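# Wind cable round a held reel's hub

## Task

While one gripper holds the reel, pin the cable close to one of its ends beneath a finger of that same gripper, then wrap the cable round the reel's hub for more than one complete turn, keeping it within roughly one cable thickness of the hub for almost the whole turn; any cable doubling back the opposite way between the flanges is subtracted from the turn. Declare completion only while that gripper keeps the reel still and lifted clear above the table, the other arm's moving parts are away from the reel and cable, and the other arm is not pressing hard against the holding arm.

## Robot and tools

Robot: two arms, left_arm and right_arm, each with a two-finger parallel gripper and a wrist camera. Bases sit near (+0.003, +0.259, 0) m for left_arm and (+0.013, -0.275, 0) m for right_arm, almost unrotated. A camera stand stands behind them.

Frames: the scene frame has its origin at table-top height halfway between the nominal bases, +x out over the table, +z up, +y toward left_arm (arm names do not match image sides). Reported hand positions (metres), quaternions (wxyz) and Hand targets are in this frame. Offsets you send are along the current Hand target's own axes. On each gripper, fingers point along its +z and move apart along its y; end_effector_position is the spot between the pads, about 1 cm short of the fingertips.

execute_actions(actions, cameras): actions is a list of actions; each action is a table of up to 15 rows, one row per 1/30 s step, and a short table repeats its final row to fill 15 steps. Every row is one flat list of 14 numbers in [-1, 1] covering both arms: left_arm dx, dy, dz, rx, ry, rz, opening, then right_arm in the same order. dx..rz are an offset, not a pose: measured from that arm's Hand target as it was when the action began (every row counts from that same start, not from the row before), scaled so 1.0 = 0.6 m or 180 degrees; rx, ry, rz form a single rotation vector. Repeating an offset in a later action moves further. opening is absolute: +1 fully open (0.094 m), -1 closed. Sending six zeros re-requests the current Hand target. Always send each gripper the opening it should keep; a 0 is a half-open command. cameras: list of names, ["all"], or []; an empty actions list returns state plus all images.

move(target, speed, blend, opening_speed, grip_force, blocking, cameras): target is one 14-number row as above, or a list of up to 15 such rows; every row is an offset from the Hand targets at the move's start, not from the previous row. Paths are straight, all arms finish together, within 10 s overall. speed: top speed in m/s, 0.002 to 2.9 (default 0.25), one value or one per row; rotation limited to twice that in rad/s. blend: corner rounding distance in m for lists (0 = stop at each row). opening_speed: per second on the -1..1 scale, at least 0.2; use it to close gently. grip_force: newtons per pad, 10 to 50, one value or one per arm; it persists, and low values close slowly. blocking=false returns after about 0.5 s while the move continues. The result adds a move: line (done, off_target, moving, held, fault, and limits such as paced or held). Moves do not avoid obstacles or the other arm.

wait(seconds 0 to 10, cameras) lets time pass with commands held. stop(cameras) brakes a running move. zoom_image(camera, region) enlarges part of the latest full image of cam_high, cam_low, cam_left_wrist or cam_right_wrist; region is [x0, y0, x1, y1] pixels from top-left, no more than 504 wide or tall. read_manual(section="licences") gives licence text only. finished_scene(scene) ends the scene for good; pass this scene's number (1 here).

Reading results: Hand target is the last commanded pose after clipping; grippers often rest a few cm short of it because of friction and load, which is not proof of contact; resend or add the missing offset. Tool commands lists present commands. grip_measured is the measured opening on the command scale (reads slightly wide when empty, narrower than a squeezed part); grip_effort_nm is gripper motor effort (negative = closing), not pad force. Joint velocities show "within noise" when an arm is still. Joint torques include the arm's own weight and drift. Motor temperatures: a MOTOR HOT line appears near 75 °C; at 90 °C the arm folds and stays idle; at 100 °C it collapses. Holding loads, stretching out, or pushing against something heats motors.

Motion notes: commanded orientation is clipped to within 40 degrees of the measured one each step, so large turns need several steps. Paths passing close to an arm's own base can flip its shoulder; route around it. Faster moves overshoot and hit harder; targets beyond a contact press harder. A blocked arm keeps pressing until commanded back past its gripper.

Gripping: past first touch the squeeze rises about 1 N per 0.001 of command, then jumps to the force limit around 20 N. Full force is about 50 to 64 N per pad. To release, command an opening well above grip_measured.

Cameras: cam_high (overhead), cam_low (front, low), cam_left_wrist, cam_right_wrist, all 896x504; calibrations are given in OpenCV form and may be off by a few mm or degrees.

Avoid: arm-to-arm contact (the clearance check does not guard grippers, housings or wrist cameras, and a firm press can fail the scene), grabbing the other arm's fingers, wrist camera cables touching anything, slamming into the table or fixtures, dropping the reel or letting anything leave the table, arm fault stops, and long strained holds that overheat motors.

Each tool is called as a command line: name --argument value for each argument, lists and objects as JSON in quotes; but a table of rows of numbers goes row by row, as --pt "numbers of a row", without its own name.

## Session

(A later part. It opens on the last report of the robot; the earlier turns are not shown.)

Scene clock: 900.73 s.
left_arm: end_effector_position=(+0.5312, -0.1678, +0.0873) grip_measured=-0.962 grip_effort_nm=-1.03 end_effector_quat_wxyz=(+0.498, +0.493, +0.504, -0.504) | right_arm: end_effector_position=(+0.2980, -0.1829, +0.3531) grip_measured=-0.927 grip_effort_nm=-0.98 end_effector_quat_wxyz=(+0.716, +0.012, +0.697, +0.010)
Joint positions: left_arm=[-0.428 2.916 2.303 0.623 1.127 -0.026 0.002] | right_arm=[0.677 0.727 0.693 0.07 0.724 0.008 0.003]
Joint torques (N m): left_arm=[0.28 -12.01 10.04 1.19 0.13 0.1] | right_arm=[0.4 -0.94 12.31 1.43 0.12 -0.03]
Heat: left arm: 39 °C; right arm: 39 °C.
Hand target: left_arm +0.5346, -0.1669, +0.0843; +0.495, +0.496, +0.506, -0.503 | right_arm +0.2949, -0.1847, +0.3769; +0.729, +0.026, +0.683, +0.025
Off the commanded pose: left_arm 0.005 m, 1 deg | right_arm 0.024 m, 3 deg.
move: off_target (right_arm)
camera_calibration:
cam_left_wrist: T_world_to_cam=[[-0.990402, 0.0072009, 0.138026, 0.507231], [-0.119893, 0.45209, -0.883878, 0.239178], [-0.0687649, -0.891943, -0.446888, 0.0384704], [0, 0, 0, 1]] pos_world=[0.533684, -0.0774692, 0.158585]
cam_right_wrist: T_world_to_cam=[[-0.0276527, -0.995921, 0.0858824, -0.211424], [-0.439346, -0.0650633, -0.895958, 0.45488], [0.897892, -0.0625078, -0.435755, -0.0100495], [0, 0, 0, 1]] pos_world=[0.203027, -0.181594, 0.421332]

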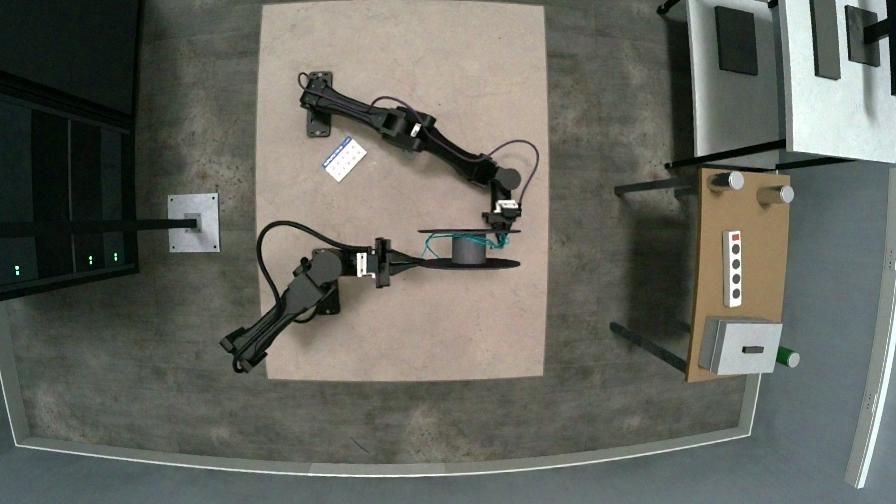

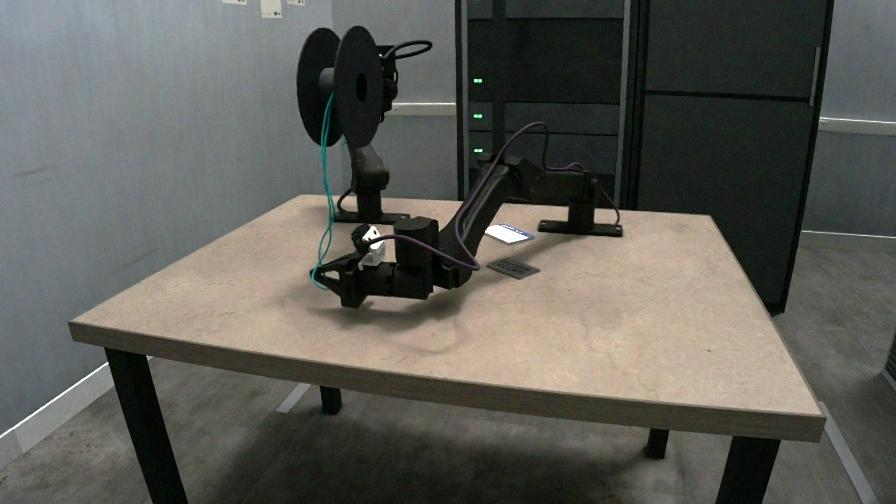

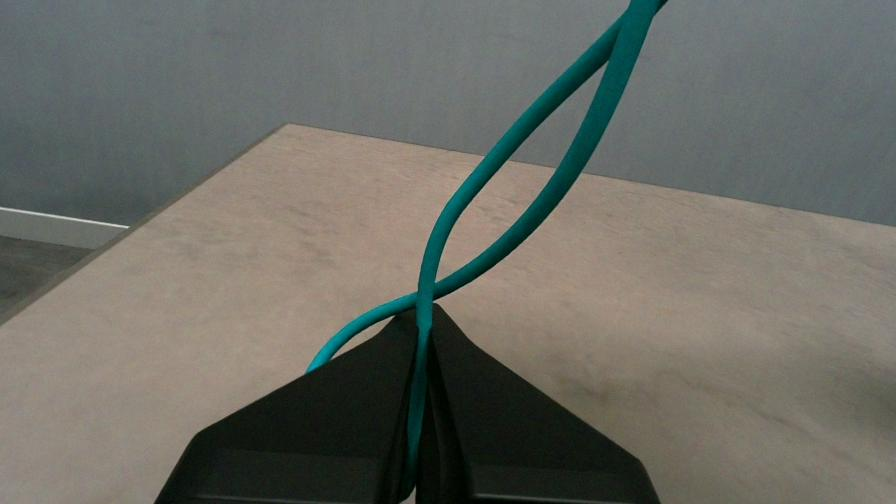

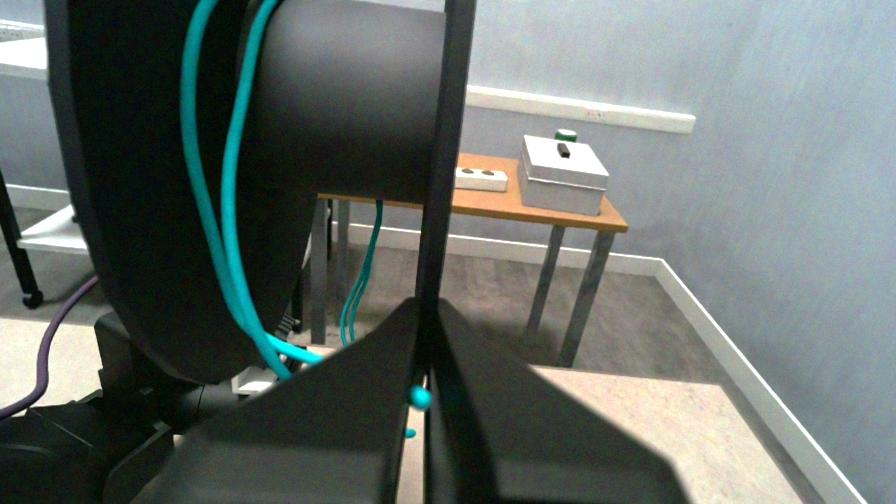

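move --target '[0.04,0.03,0,0,0,0,-1,-0.15,0,0,0,0,0,-1]' --speed 0.1 --cameras '["all"]'

zoom_image --camera "cam_high" --region '[370, 160, 570, 300]'

Scene clock: 905.80 s.
left_arm: end_effector_position=(+0.5472, -0.1705, +0.0700) grip_measured=-0.962 grip_effort_nm=-1.03 end_effector_quat_wxyz=(+0.502, +0.495, +0.500, -0.502) | right_arm: end_effector_position=(+0.2957, -0.1835, +0.4316) grip_measured=-0.927 grip_effort_nm=-0.98 end_effector_quat_wxyz=(+0.705, -0.003, +0.709, -0.001)
Joint positions: left_arm=[-0.421 3.099 2.606 0.514 1.135 -0.024 0.002] | right_arm=[0.677 0.84 1.088 -0.257 0.716 0 0.003]
Joint torques (N m): left_arm=[0.72 -11.86 9.88 1.05 0.05 0.16] | right_arm=[0.03 -1.46 12.88 1.69 0.04 0.07]
Heat: left arm: 39 °C; right arm: 39 °C.
Hand target: left_arm +0.5521, -0.1669, +0.0598; +0.495, +0.496, +0.506, -0.503 | right_arm +0.2891, -0.1911, +0.4665; +0.729, +0.026, +0.683, +0.025
Off the commanded pose: left_arm 0.012 m, 1 deg | right_arm 0.036 m, 6 deg.
joint sent to its limit (left arm) — joint 2 (shoulder), upper limit. The joint targets still meet the commanded pose.
move: off_target (left_arm, right_arm)
camera_calibration:
cam_left_wrist: T_world_to_cam=[[-0.99192, 0.00817255, 0.126601, 0.527255], [-0.109543, 0.448189, -0.887202, 0.22091], [-0.0639918, -0.893901, -0.443672, 0.0262374], [0, 0, 0, 1]] pos_world=[0.548872, -0.0798646, 0.140881]
cam_right_wrist: T_world_to_cam=[[-0.0166398, -0.99217, 0.123778, -0.237649], [-0.468496, -0.101628, -0.877601, 0.518245], [0.883309, -0.0725928, -0.463137, 0.0404008], [0, 0, 0, 1]] pos_world=[0.203155, -0.180187, 0.502939]

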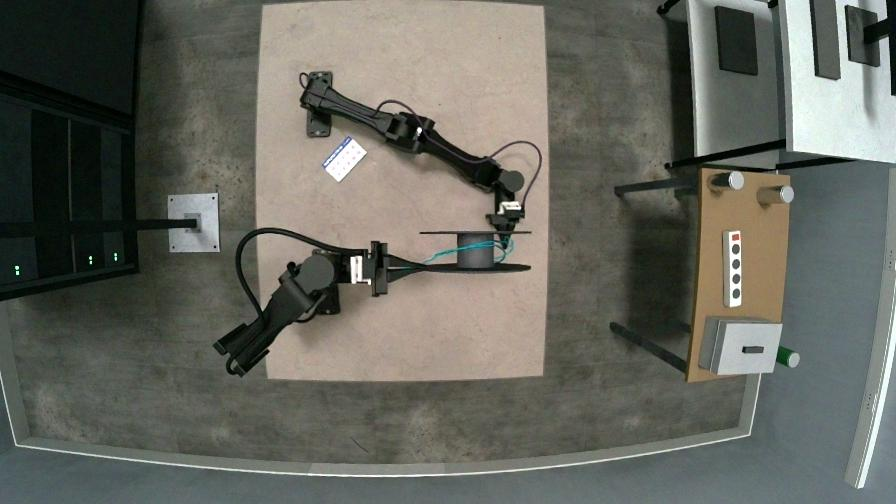

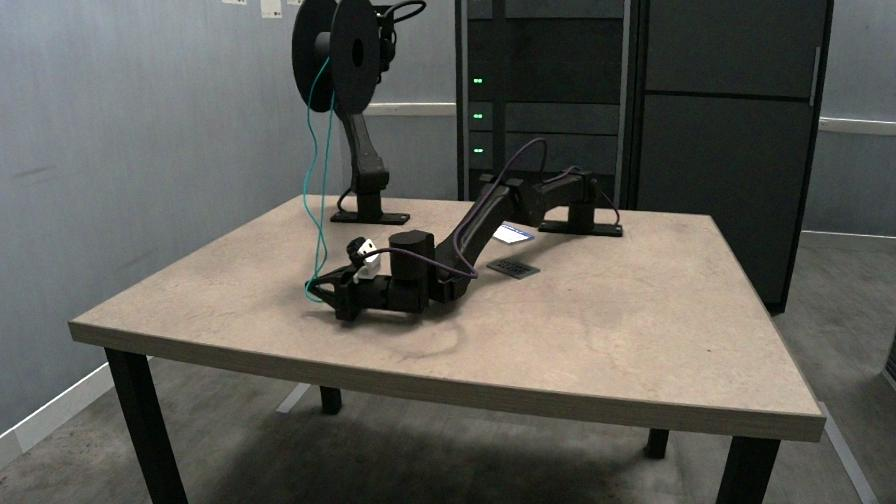

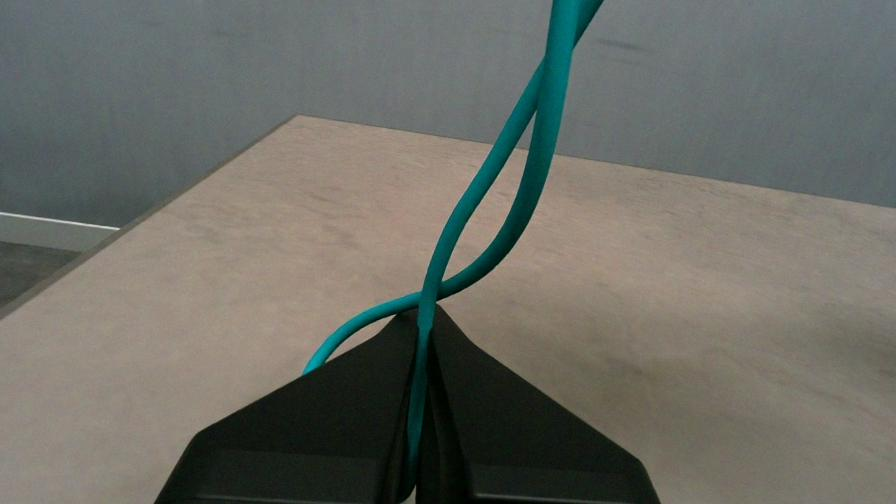

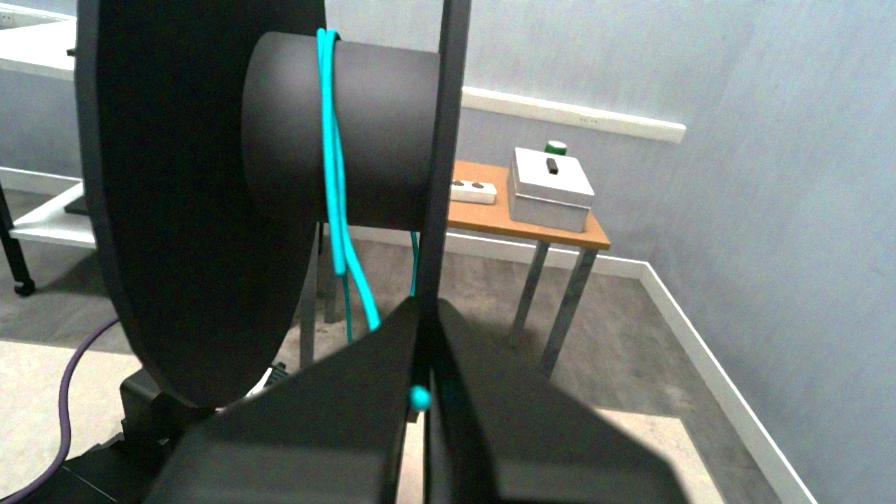

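Scaled by 2.520 from the camera's 896x504 image, which has a finer 1280x720 frame.

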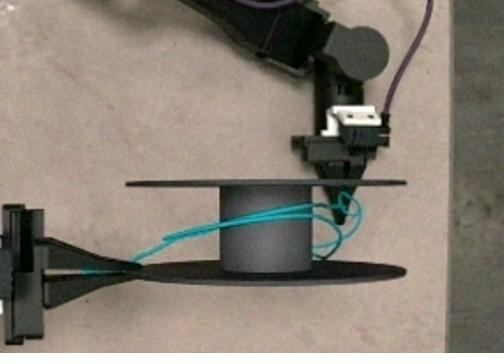

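move --target '[0,0.0,-0.02,0,0,0,-1,-0.1,0,0,0,0,0,-1]' --speed 0.1 --cameras '["all"]'

zoom_image --camera "cam_high" --region '[370, 160, 570, 300]'

Scene clock: 909.70 s.
left_arm: end_effector_position=(+0.5496, -0.1599, +0.0699) grip_measured=-0.962 grip_effort_nm=-1.03 end_effector_quat_wxyz=(+0.499, +0.499, +0.497, -0.505) | right_arm: end_effector_position=(+0.2940, -0.1848, +0.4892) grip_measured=-0.927 grip_effort_nm=-0.98 end_effector_quat_wxyz=(+0.701, -0.008, +0.713, -0.004)
Joint positions: left_arm=[-0.401 3.099 2.606 0.514 1.167 -0.024 0.002] | right_arm=[0.677 0.96 1.402 -0.465 0.715 -0.001 0.003]
Joint torques (N m): left_arm=[0.73 -13.45 5.41 1.38 0.06 0.08] | right_arm=[-0.5 -1.94 12.18 1.84 0.02 0.09]
Heat: left arm: 40 °C; right arm: 39 °C.
Hand target: left_arm +0.5522, -0.1548, +0.0598; +0.495, +0.496, +0.506, -0.503 | right_arm +0.2852, -0.1954, +0.5263; +0.729, +0.026, +0.683, +0.025
Off the commanded pose: left_arm 0.011 m, 1 deg | right_arm 0.040 m, 7 deg.
move: off_target (left_arm, right_arm)
camera_calibration:
cam_left_wrist: T_world_to_cam=[[-0.991773, 0.0207463, 0.126313, 0.531572], [-0.103553, 0.450037, -0.886986, 0.213248], [-0.0752472, -0.892769, -0.444186, 0.0422735], [0, 0, 0, 1]] pos_world=[0.552462, -0.0692571, 0.140781]
cam_right_wrist: T_world_to_cam=[[-0.0137467, -0.990811, 0.134557, -0.251991], [-0.477603, -0.11172, -0.871444, 0.565636], [0.878468, -0.0762441, -0.471678, 0.073448], [0, 0, 0, 1]] pos_world=[0.202163, -0.180883, 0.561471]

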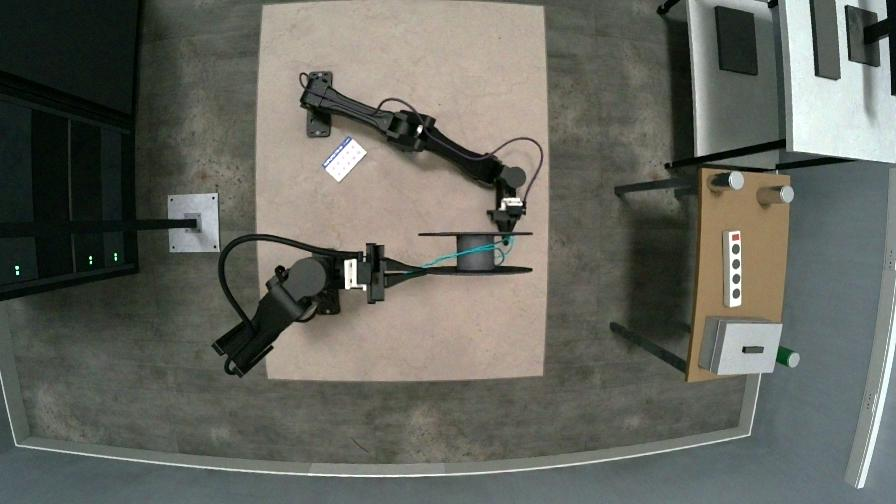

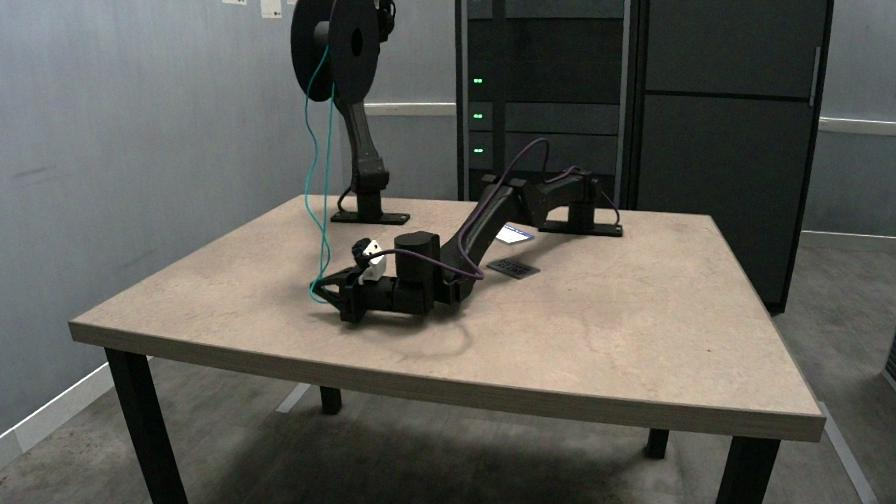

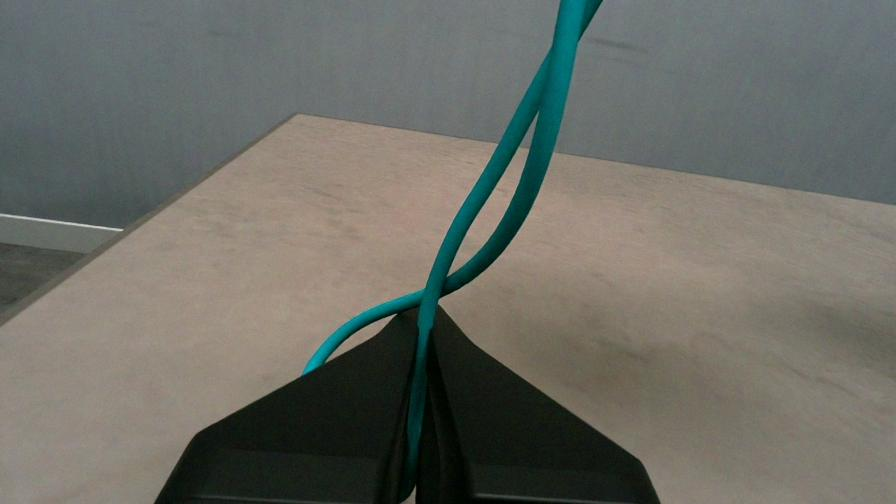

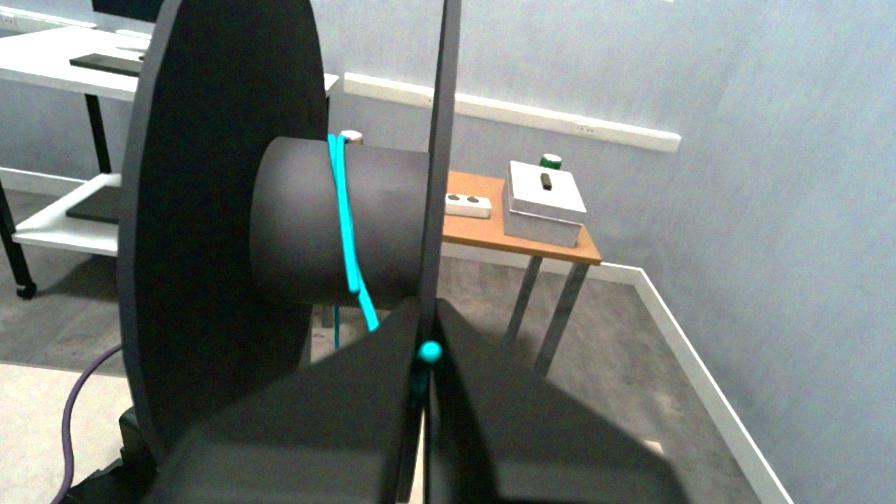

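Scaled by 2.520 from the camera's 896x504 image, which has a finer 1280x720 frame.

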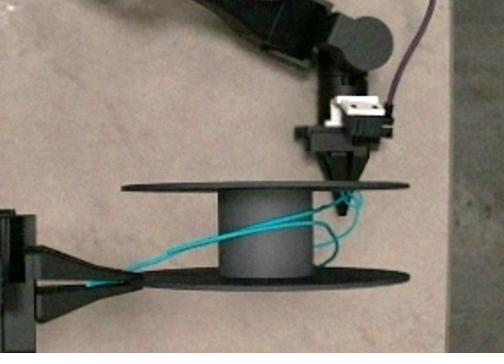

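move --pt "0 0 0 0 0 0 -1 0.04 0 0 0 0 0 -1" --pt "0 0 0 0 0 0 -0.5 0.04 0 0 0 0 0 -1" --pt "0 0 -0.2 0 0 0 -0.5 0.04 0 0 0 0 0 -1" --speed 0.1 --cameras '["all"]'

zoom_image --camera "cam_high" --region '[370, 160, 570, 300]'

Scene clock: 919.97 s.
left_arm: end_effector_position=(+0.5534, -0.0392, +0.0528) grip_measured=-0.503 grip_effort_nm=0.13 end_effector_quat_wxyz=(+0.496, +0.496, +0.505, -0.503) | right_arm: end_effector_position=(+0.2907, -0.1876, +0.4777) grip_measured=-0.927 grip_effort_nm=-0.98 end_effector_quat_wxyz=(+0.696, -0.012, +0.717, -0.008)
Joint positions: left_arm=[-0.202 2.895 2.117 0.77 1.355 -0.007 0.023] | right_arm=[0.677 0.928 1.354 -0.465 0.715 -0.001 0.003]
Joint torques (N m): left_arm=[0.57 -15.09 3.75 1.32 0.13 0.06] | right_arm=[-0.58 -2.89 6.61 2.56 0 0.12]
Heat: left arm: 43 °C; right arm: 39 °C.
Hand target: left_arm +0.5520, -0.0349, +0.0603; +0.495, +0.496, +0.506, -0.503 | right_arm +0.2867, -0.1937, +0.5025; +0.729, +0.026, +0.683, +0.025
Off the commanded pose: left_arm 0.009 m, 0 deg | right_arm 0.026 m, 8 deg.
move: off_target (right_arm); target 2's new opening was sent with left_arm's hand 0.012 m and 1 deg from that target
camera_calibration:
cam_left_wrist: T_world_to_cam=[[-0.990548, 0.00907389, 0.136863, 0.533301], [-0.117569, 0.457779, -0.881258, 0.152031], [-0.0706493, -0.889019, -0.452386, 0.140787], [0, 0, 0, 1]] pos_world=[0.556081, 0.0507265, 0.12468]
cam_right_wrist: T_world_to_cam=[[-0.0119714, -0.989286, 0.145499, -0.258696], [-0.488329, -0.121193, -0.864203, 0.551573], [0.872578, -0.0813972, -0.481646, 0.0761879], [0, 0, 0, 1]] pos_world=[0.199772, -0.182876, 0.551007]

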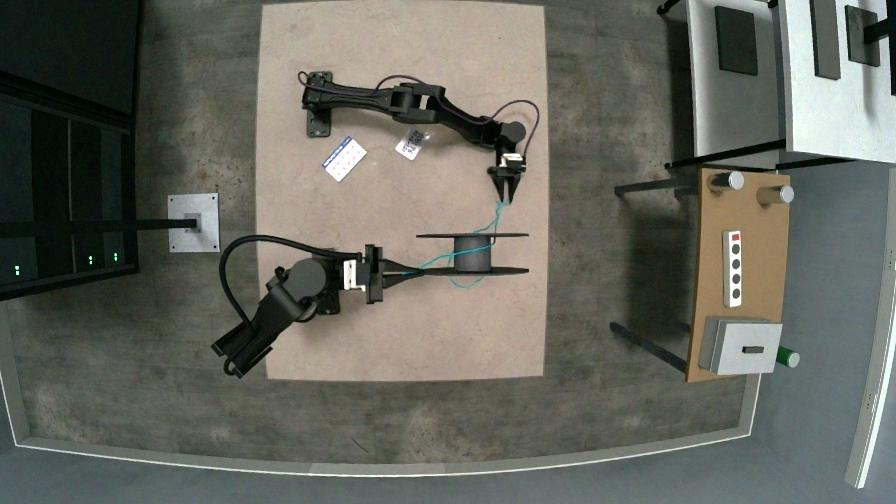

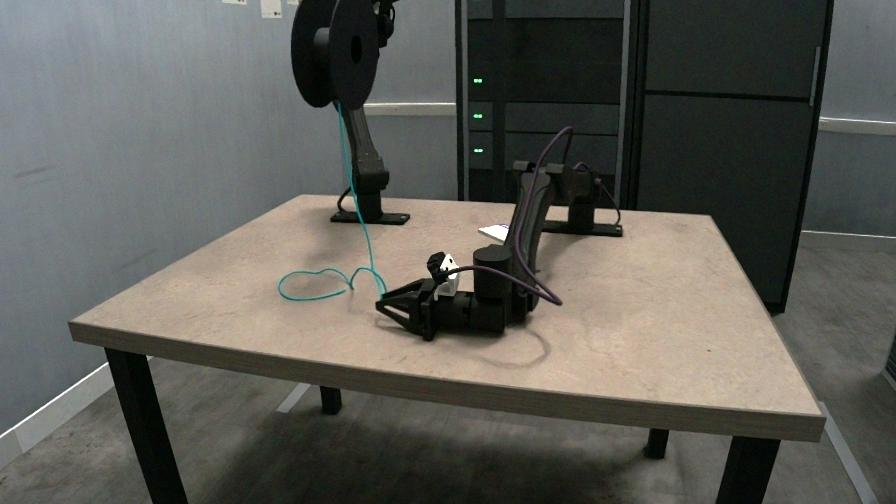

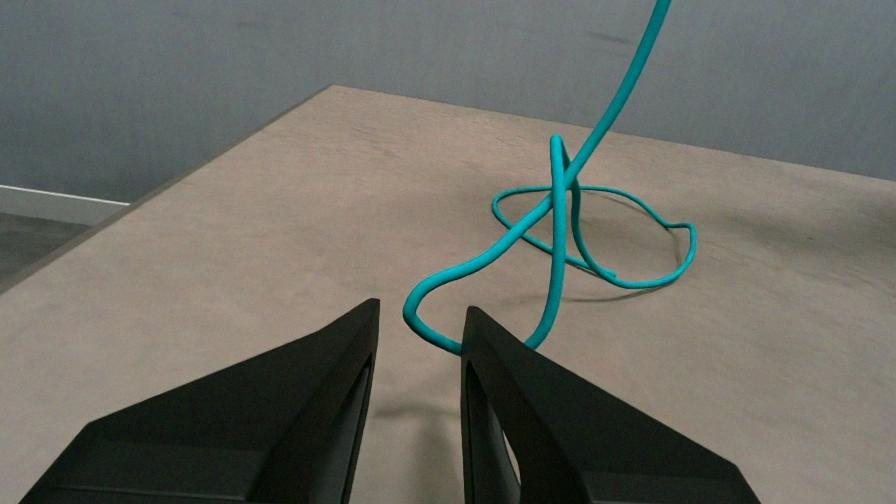

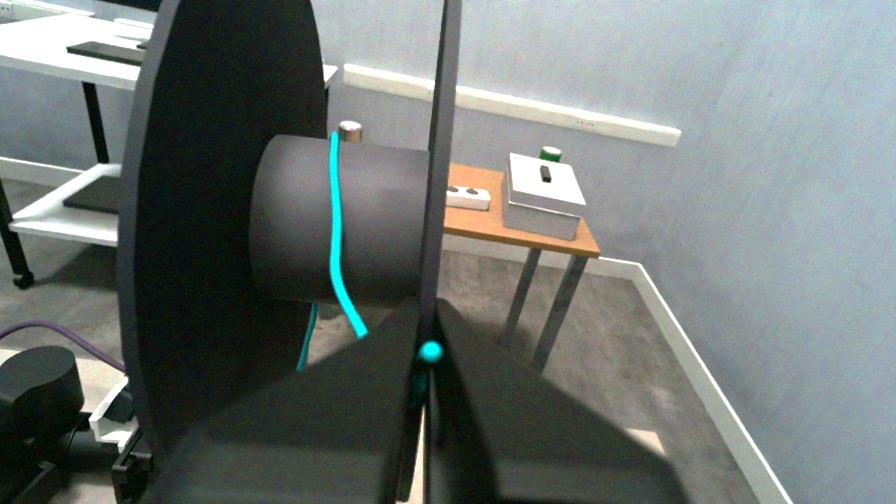

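Scaled by 2.520 from the camera's 896x504 image, which has a finer 1280x720 frame.

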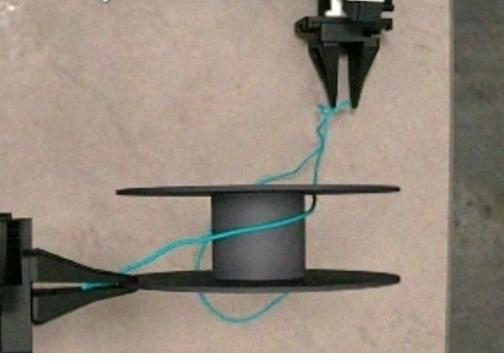

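move --pt "0.01 0.005 0.075 0 0 0 -0.5 0 0 0 0 0 0 -1" --pt "0.01 0.005 0.075 0 0 0 -1 0 0 0 0 0 0 -1" --speed 0.08 --cameras '["cam_left_wrist"]'

Scene clock: 925.73 s.
left_arm: end_effector_position=(+0.5461, -0.0813, +0.0557) grip_measured=-0.954 grip_effort_nm=-1.03 end_effector_quat_wxyz=(+0.490, +0.502, +0.498, -0.510) | right_arm: end_effector_position=(+0.2907, -0.1876, +0.4777) grip_measured=-0.927 grip_effort_nm=-0.98 end_effector_quat_wxyz=(+0.696, -0.012, +0.717, -0.008)
Joint positions: left_arm=[-0.276 2.928 2.196 0.733 1.308 -0.017 0.002] | right_arm=[0.677 0.928 1.354 -0.465 0.715 -0.001 0.003]
Joint velocities: left_arm=[-0.002 -0.002 0.007 -0.022 -0.168 -0.066 -0.001] | right_arm=[within noise]
Joint torques (N m): left_arm=[0.43 -11.86 9.52 1.11 -0.15 0.04] | right_arm=[-0.47 -3.15 6.61 2.54 0.02 0.1]
Heat: left arm: 43 °C; right arm: 40 °C.
Hand target: left_arm +0.5550, -0.0799, +0.0542; +0.495, +0.496, +0.506, -0.503 | right_arm +0.2867, -0.1937, +0.5025; +0.729, +0.026, +0.683, +0.025
Off the commanded pose: left_arm 0.009 m, 1 deg | right_arm 0.026 m, 8 deg.
move: off_target (right_arm)
camera_calibration:
cam_left_wrist: T_world_to_cam=[[-0.990028, 0.0347096, 0.136529, 0.527888], [-0.105587, 0.458726, -0.882282, 0.166517], [-0.0932529, -0.887899, -0.450487, 0.116402], [0, 0, 0, 1]] pos_world=[0.551061, 0.00864472, 0.127281]
Images, in order (width x height): cam_left_wrist 896x504.

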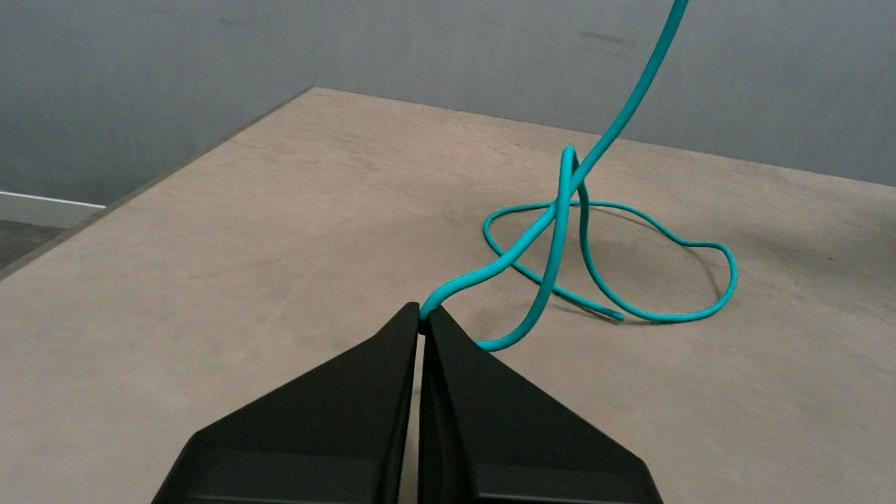

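move --target '[-0.076,-0.175,-0.383,0,0,0,-1,0.3,0,0,0,0,0,-1]' --speed 0.12 --cameras '["all"]'

zoom_image --camera "cam_low" --region '[260, 20, 560, 300]'

Scene clock: 935.73 s.
left_arm: end_effector_position=(+0.4567, +0.1509, +0.0826) grip_measured=-0.954 grip_effort_nm=-1.03 end_effector_quat_wxyz=(+0.518, +0.425, +0.568, -0.478) | right_arm: end_effector_position=(+0.3002, -0.1793, +0.2985) grip_measured=-0.927 grip_effort_nm=-0.98 end_effector_quat_wxyz=(+0.694, -0.010, +0.720, -0.006)
Joint positions: left_arm=[0.171 2.362 1.195 0.896 1.547 0.167 0.002] | right_arm=[0.677 0.717 0.541 0.128 0.715 0.009 0.003]
Joint torques (N m): left_arm=[-0.21 -13.33 3.49 1.46 0.33 0.25] | right_arm=[0.46 -2.04 7.56 2.67 0.14 0.05]
Heat: left arm: 43 °C; right arm: 41 °C.
Hand target: left_arm +0.4507, +0.1497, +0.1026; +0.495, +0.496, +0.506, -0.503 | right_arm +0.2985, -0.1808, +0.3232; +0.729, +0.026, +0.683, +0.025
Off the commanded pose: left_arm 0.021 m, 12 deg | right_arm 0.025 m, 8 deg.
joint sent to its limit (left arm) — joint 5 (wrist yaw), upper limit. The joint targets are off in orientation, not in position.
move: off_target (left_arm, right_arm)
camera_calibration:
cam_left_wrist: T_world_to_cam=[[-0.960343, -0.167157, 0.223159, 0.43738], [-0.27409, 0.41915, -0.865556, 0.155895], [0.0511463, -0.892397, -0.448344, 0.260951], [0, 0, 0, 1]] pos_world=[0.449417, 0.240639, 0.154327]
cam_right_wrist: T_world_to_cam=[[-0.0114754, -0.990041, 0.140307, -0.223082], [-0.493778, -0.116404, -0.861762, 0.404096], [0.869512, -0.0791698, -0.487525, -0.0146081], [0, 0, 0, 1]] pos_world=[0.209676, -0.174979, 0.372413]

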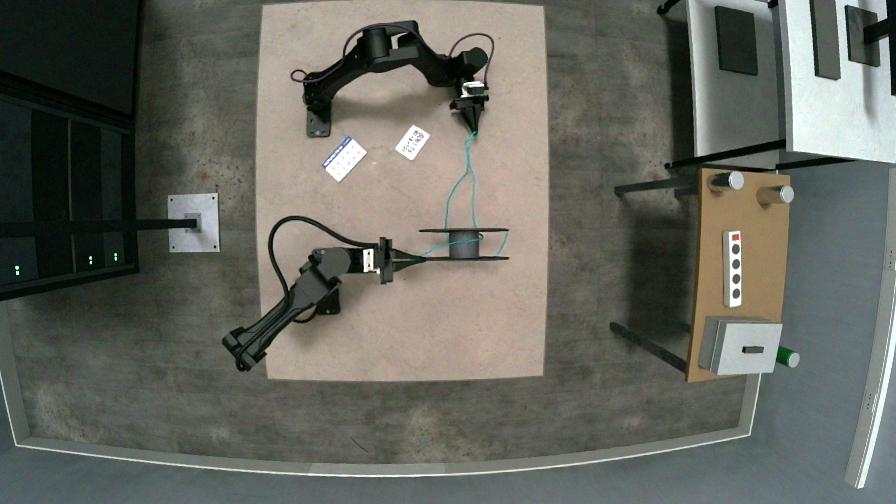

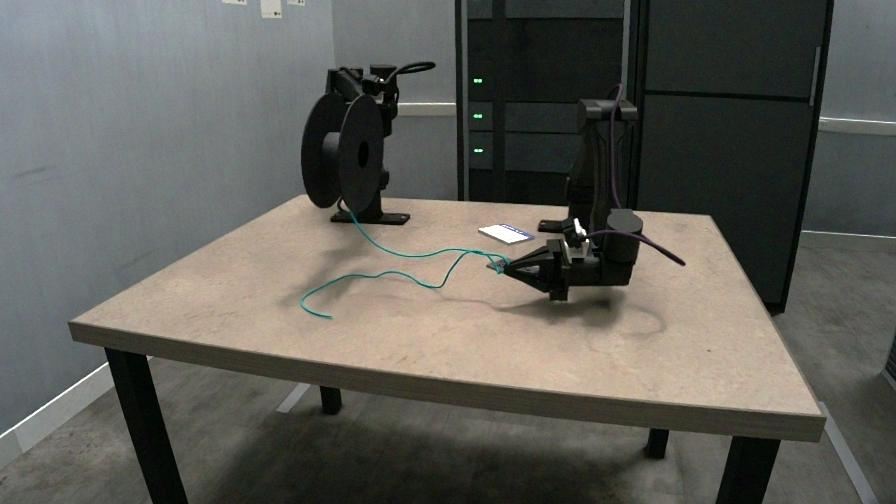

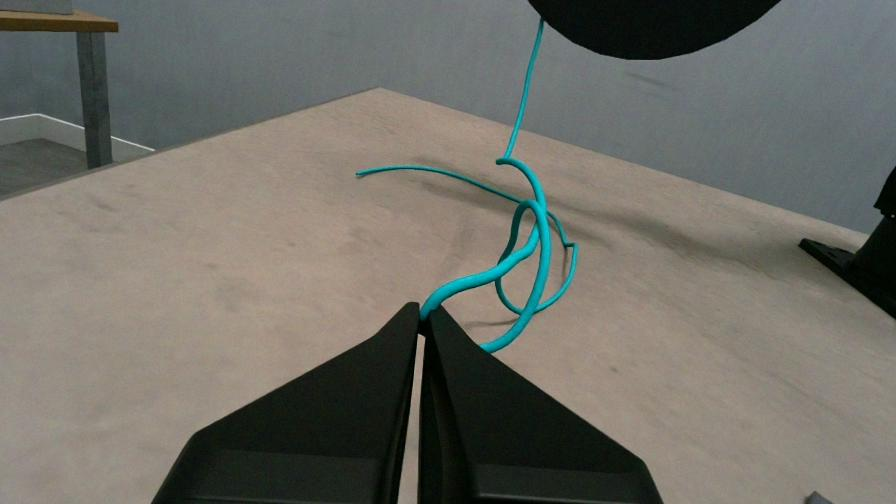

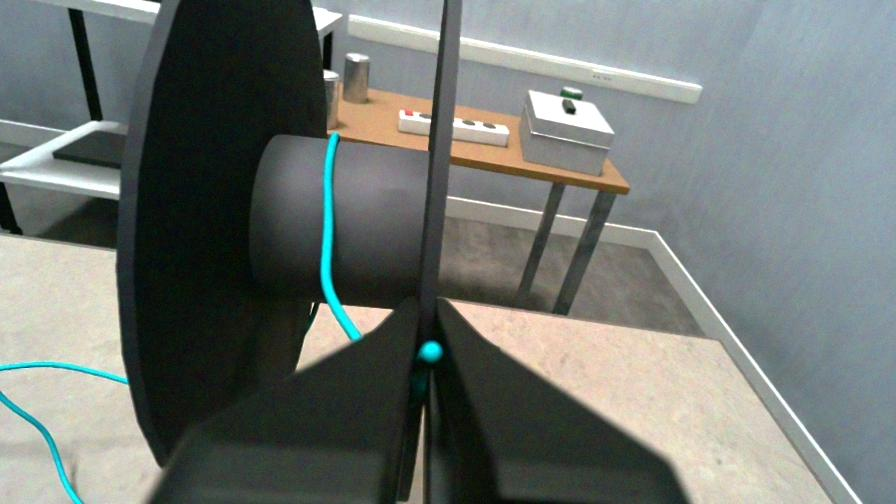

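Scaled by 1.680 from the camera's 896x504 image, which has a finer 1280x720 frame.

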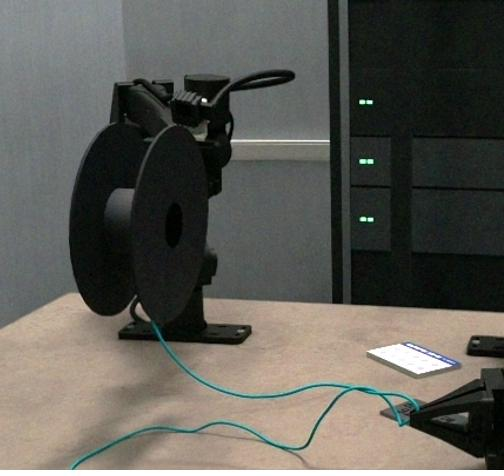

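move --pt "-0.196 -0.251 0.083 0 0 0 -1 0 0 0 0 0 0 -1" --pt "-0.496 -0.368 0.15 0 0 0 -1 0 0 0 0 0 0 -1" --speed 0.2 --blend '[0.04,0]' --cameras '["all"]'

zoom_image --camera "cam_low" --region '[260, 20, 560, 300]'

Scene clock: 941.77 s.
left_arm: end_effector_position=(+0.2427, +0.0598, +0.3803) grip_measured=-0.954 grip_effort_nm=-1.03 end_effector_quat_wxyz=(+0.472, +0.474, +0.516, -0.535) | right_arm: end_effector_position=(+0.2992, -0.1735, +0.3169) grip_measured=-0.927 grip_effort_nm=-0.98 end_effector_quat_wxyz=(+0.717, +0.008, +0.696, +0.031)
Joint positions: left_arm=[-0.072 1.203 0.929 0.567 1.506 -0.399 0.002] | right_arm=[0.687 0.717 0.541 0.217 0.698 0.029 0.003]
Joint torques (N m): left_arm=[-0.58 -5.33 10.7 1.02 -0.25 0.18] | right_arm=[-0.32 -1.02 7.49 1.9 0.25 -0.1]
Heat: left arm: 42 °C; right arm: 42 °C.
Hand target: left_arm +0.2353, +0.0585, +0.4038; +0.495, +0.496, +0.506, -0.503 | right_arm +0.2984, -0.1808, +0.3232; +0.729, +0.026, +0.683, +0.025
Off the commanded pose: left_arm 0.025 m, 5 deg | right_arm 0.010 m, 3 deg.
move: off_target (left_arm, right_arm)
camera_calibration:
cam_left_wrist: T_world_to_cam=[[-0.97375, 0.0356294, 0.224813, 0.140703], [-0.186124, 0.443916, -0.876525, 0.374449], [-0.131028, -0.89536, -0.425632, 0.359852], [0, 0, 0, 1]] pos_world=[0.253854, 0.15096, 0.449747]
cam_right_wrist: T_world_to_cam=[[0.00814622, -0.998065, 0.0616492, -0.202213], [-0.433172, -0.0590887, -0.899372, 0.423911], [0.901275, -0.0193782, -0.432815, -0.0208505], [0, 0, 0, 1]] pos_world=[0.204066, -0.177177, 0.384696]

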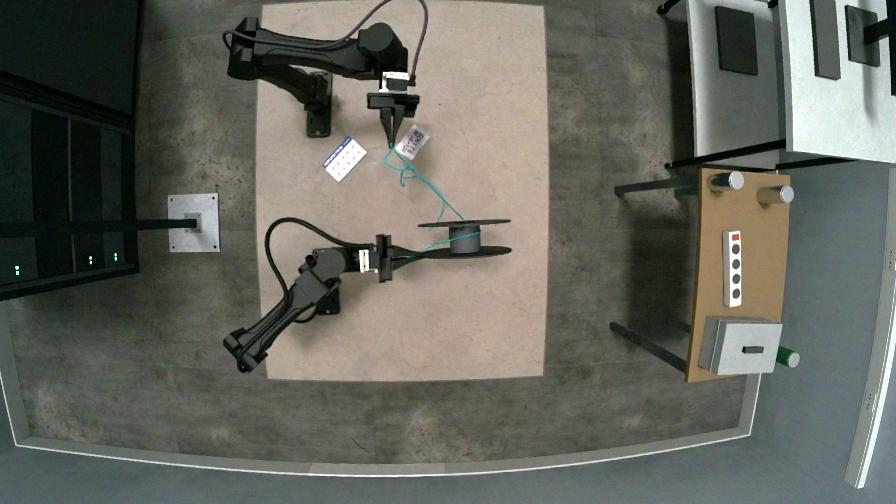

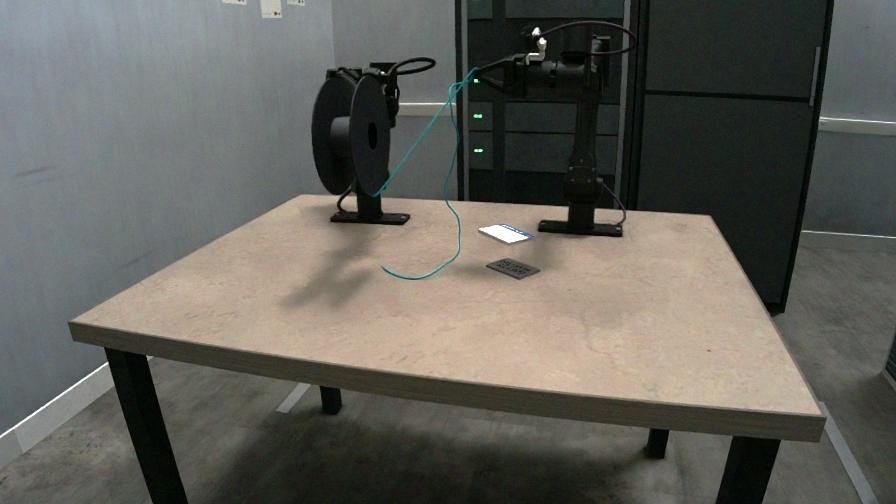

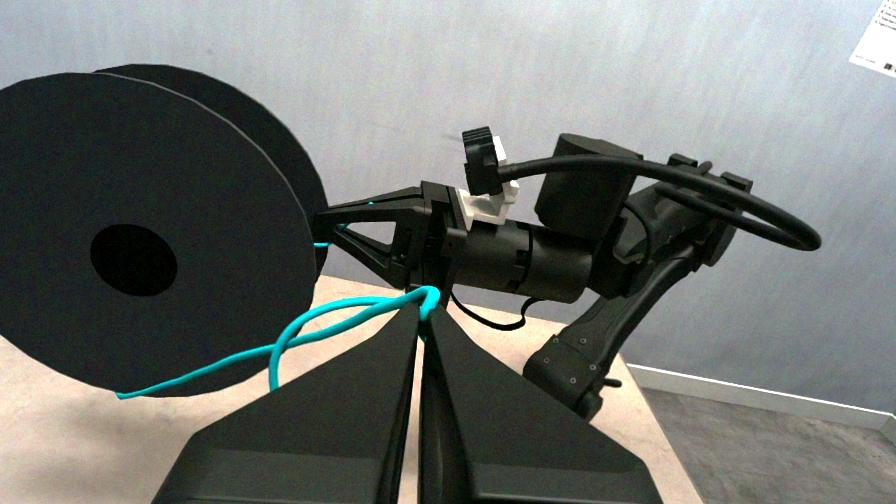

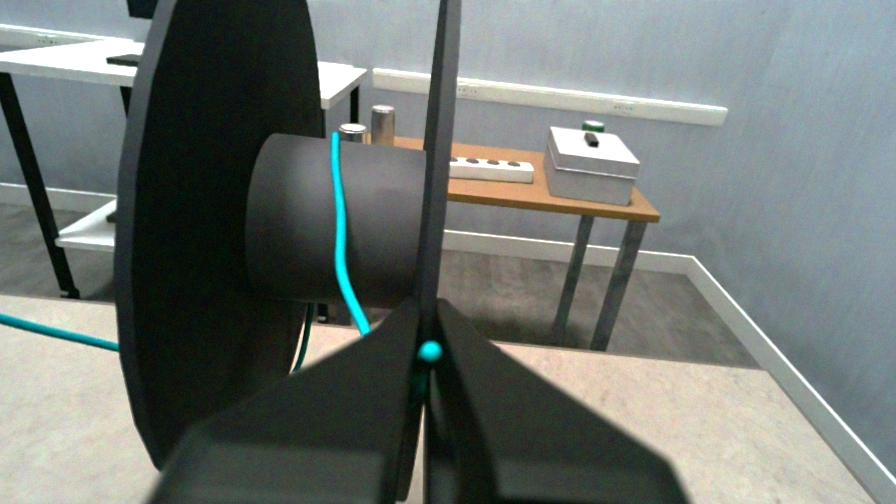

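Scaled by 1.680 from the camera's 896x504 image, which has a finer 1280x720 frame.

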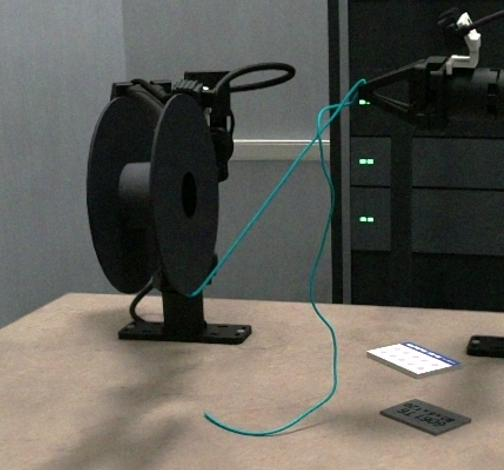

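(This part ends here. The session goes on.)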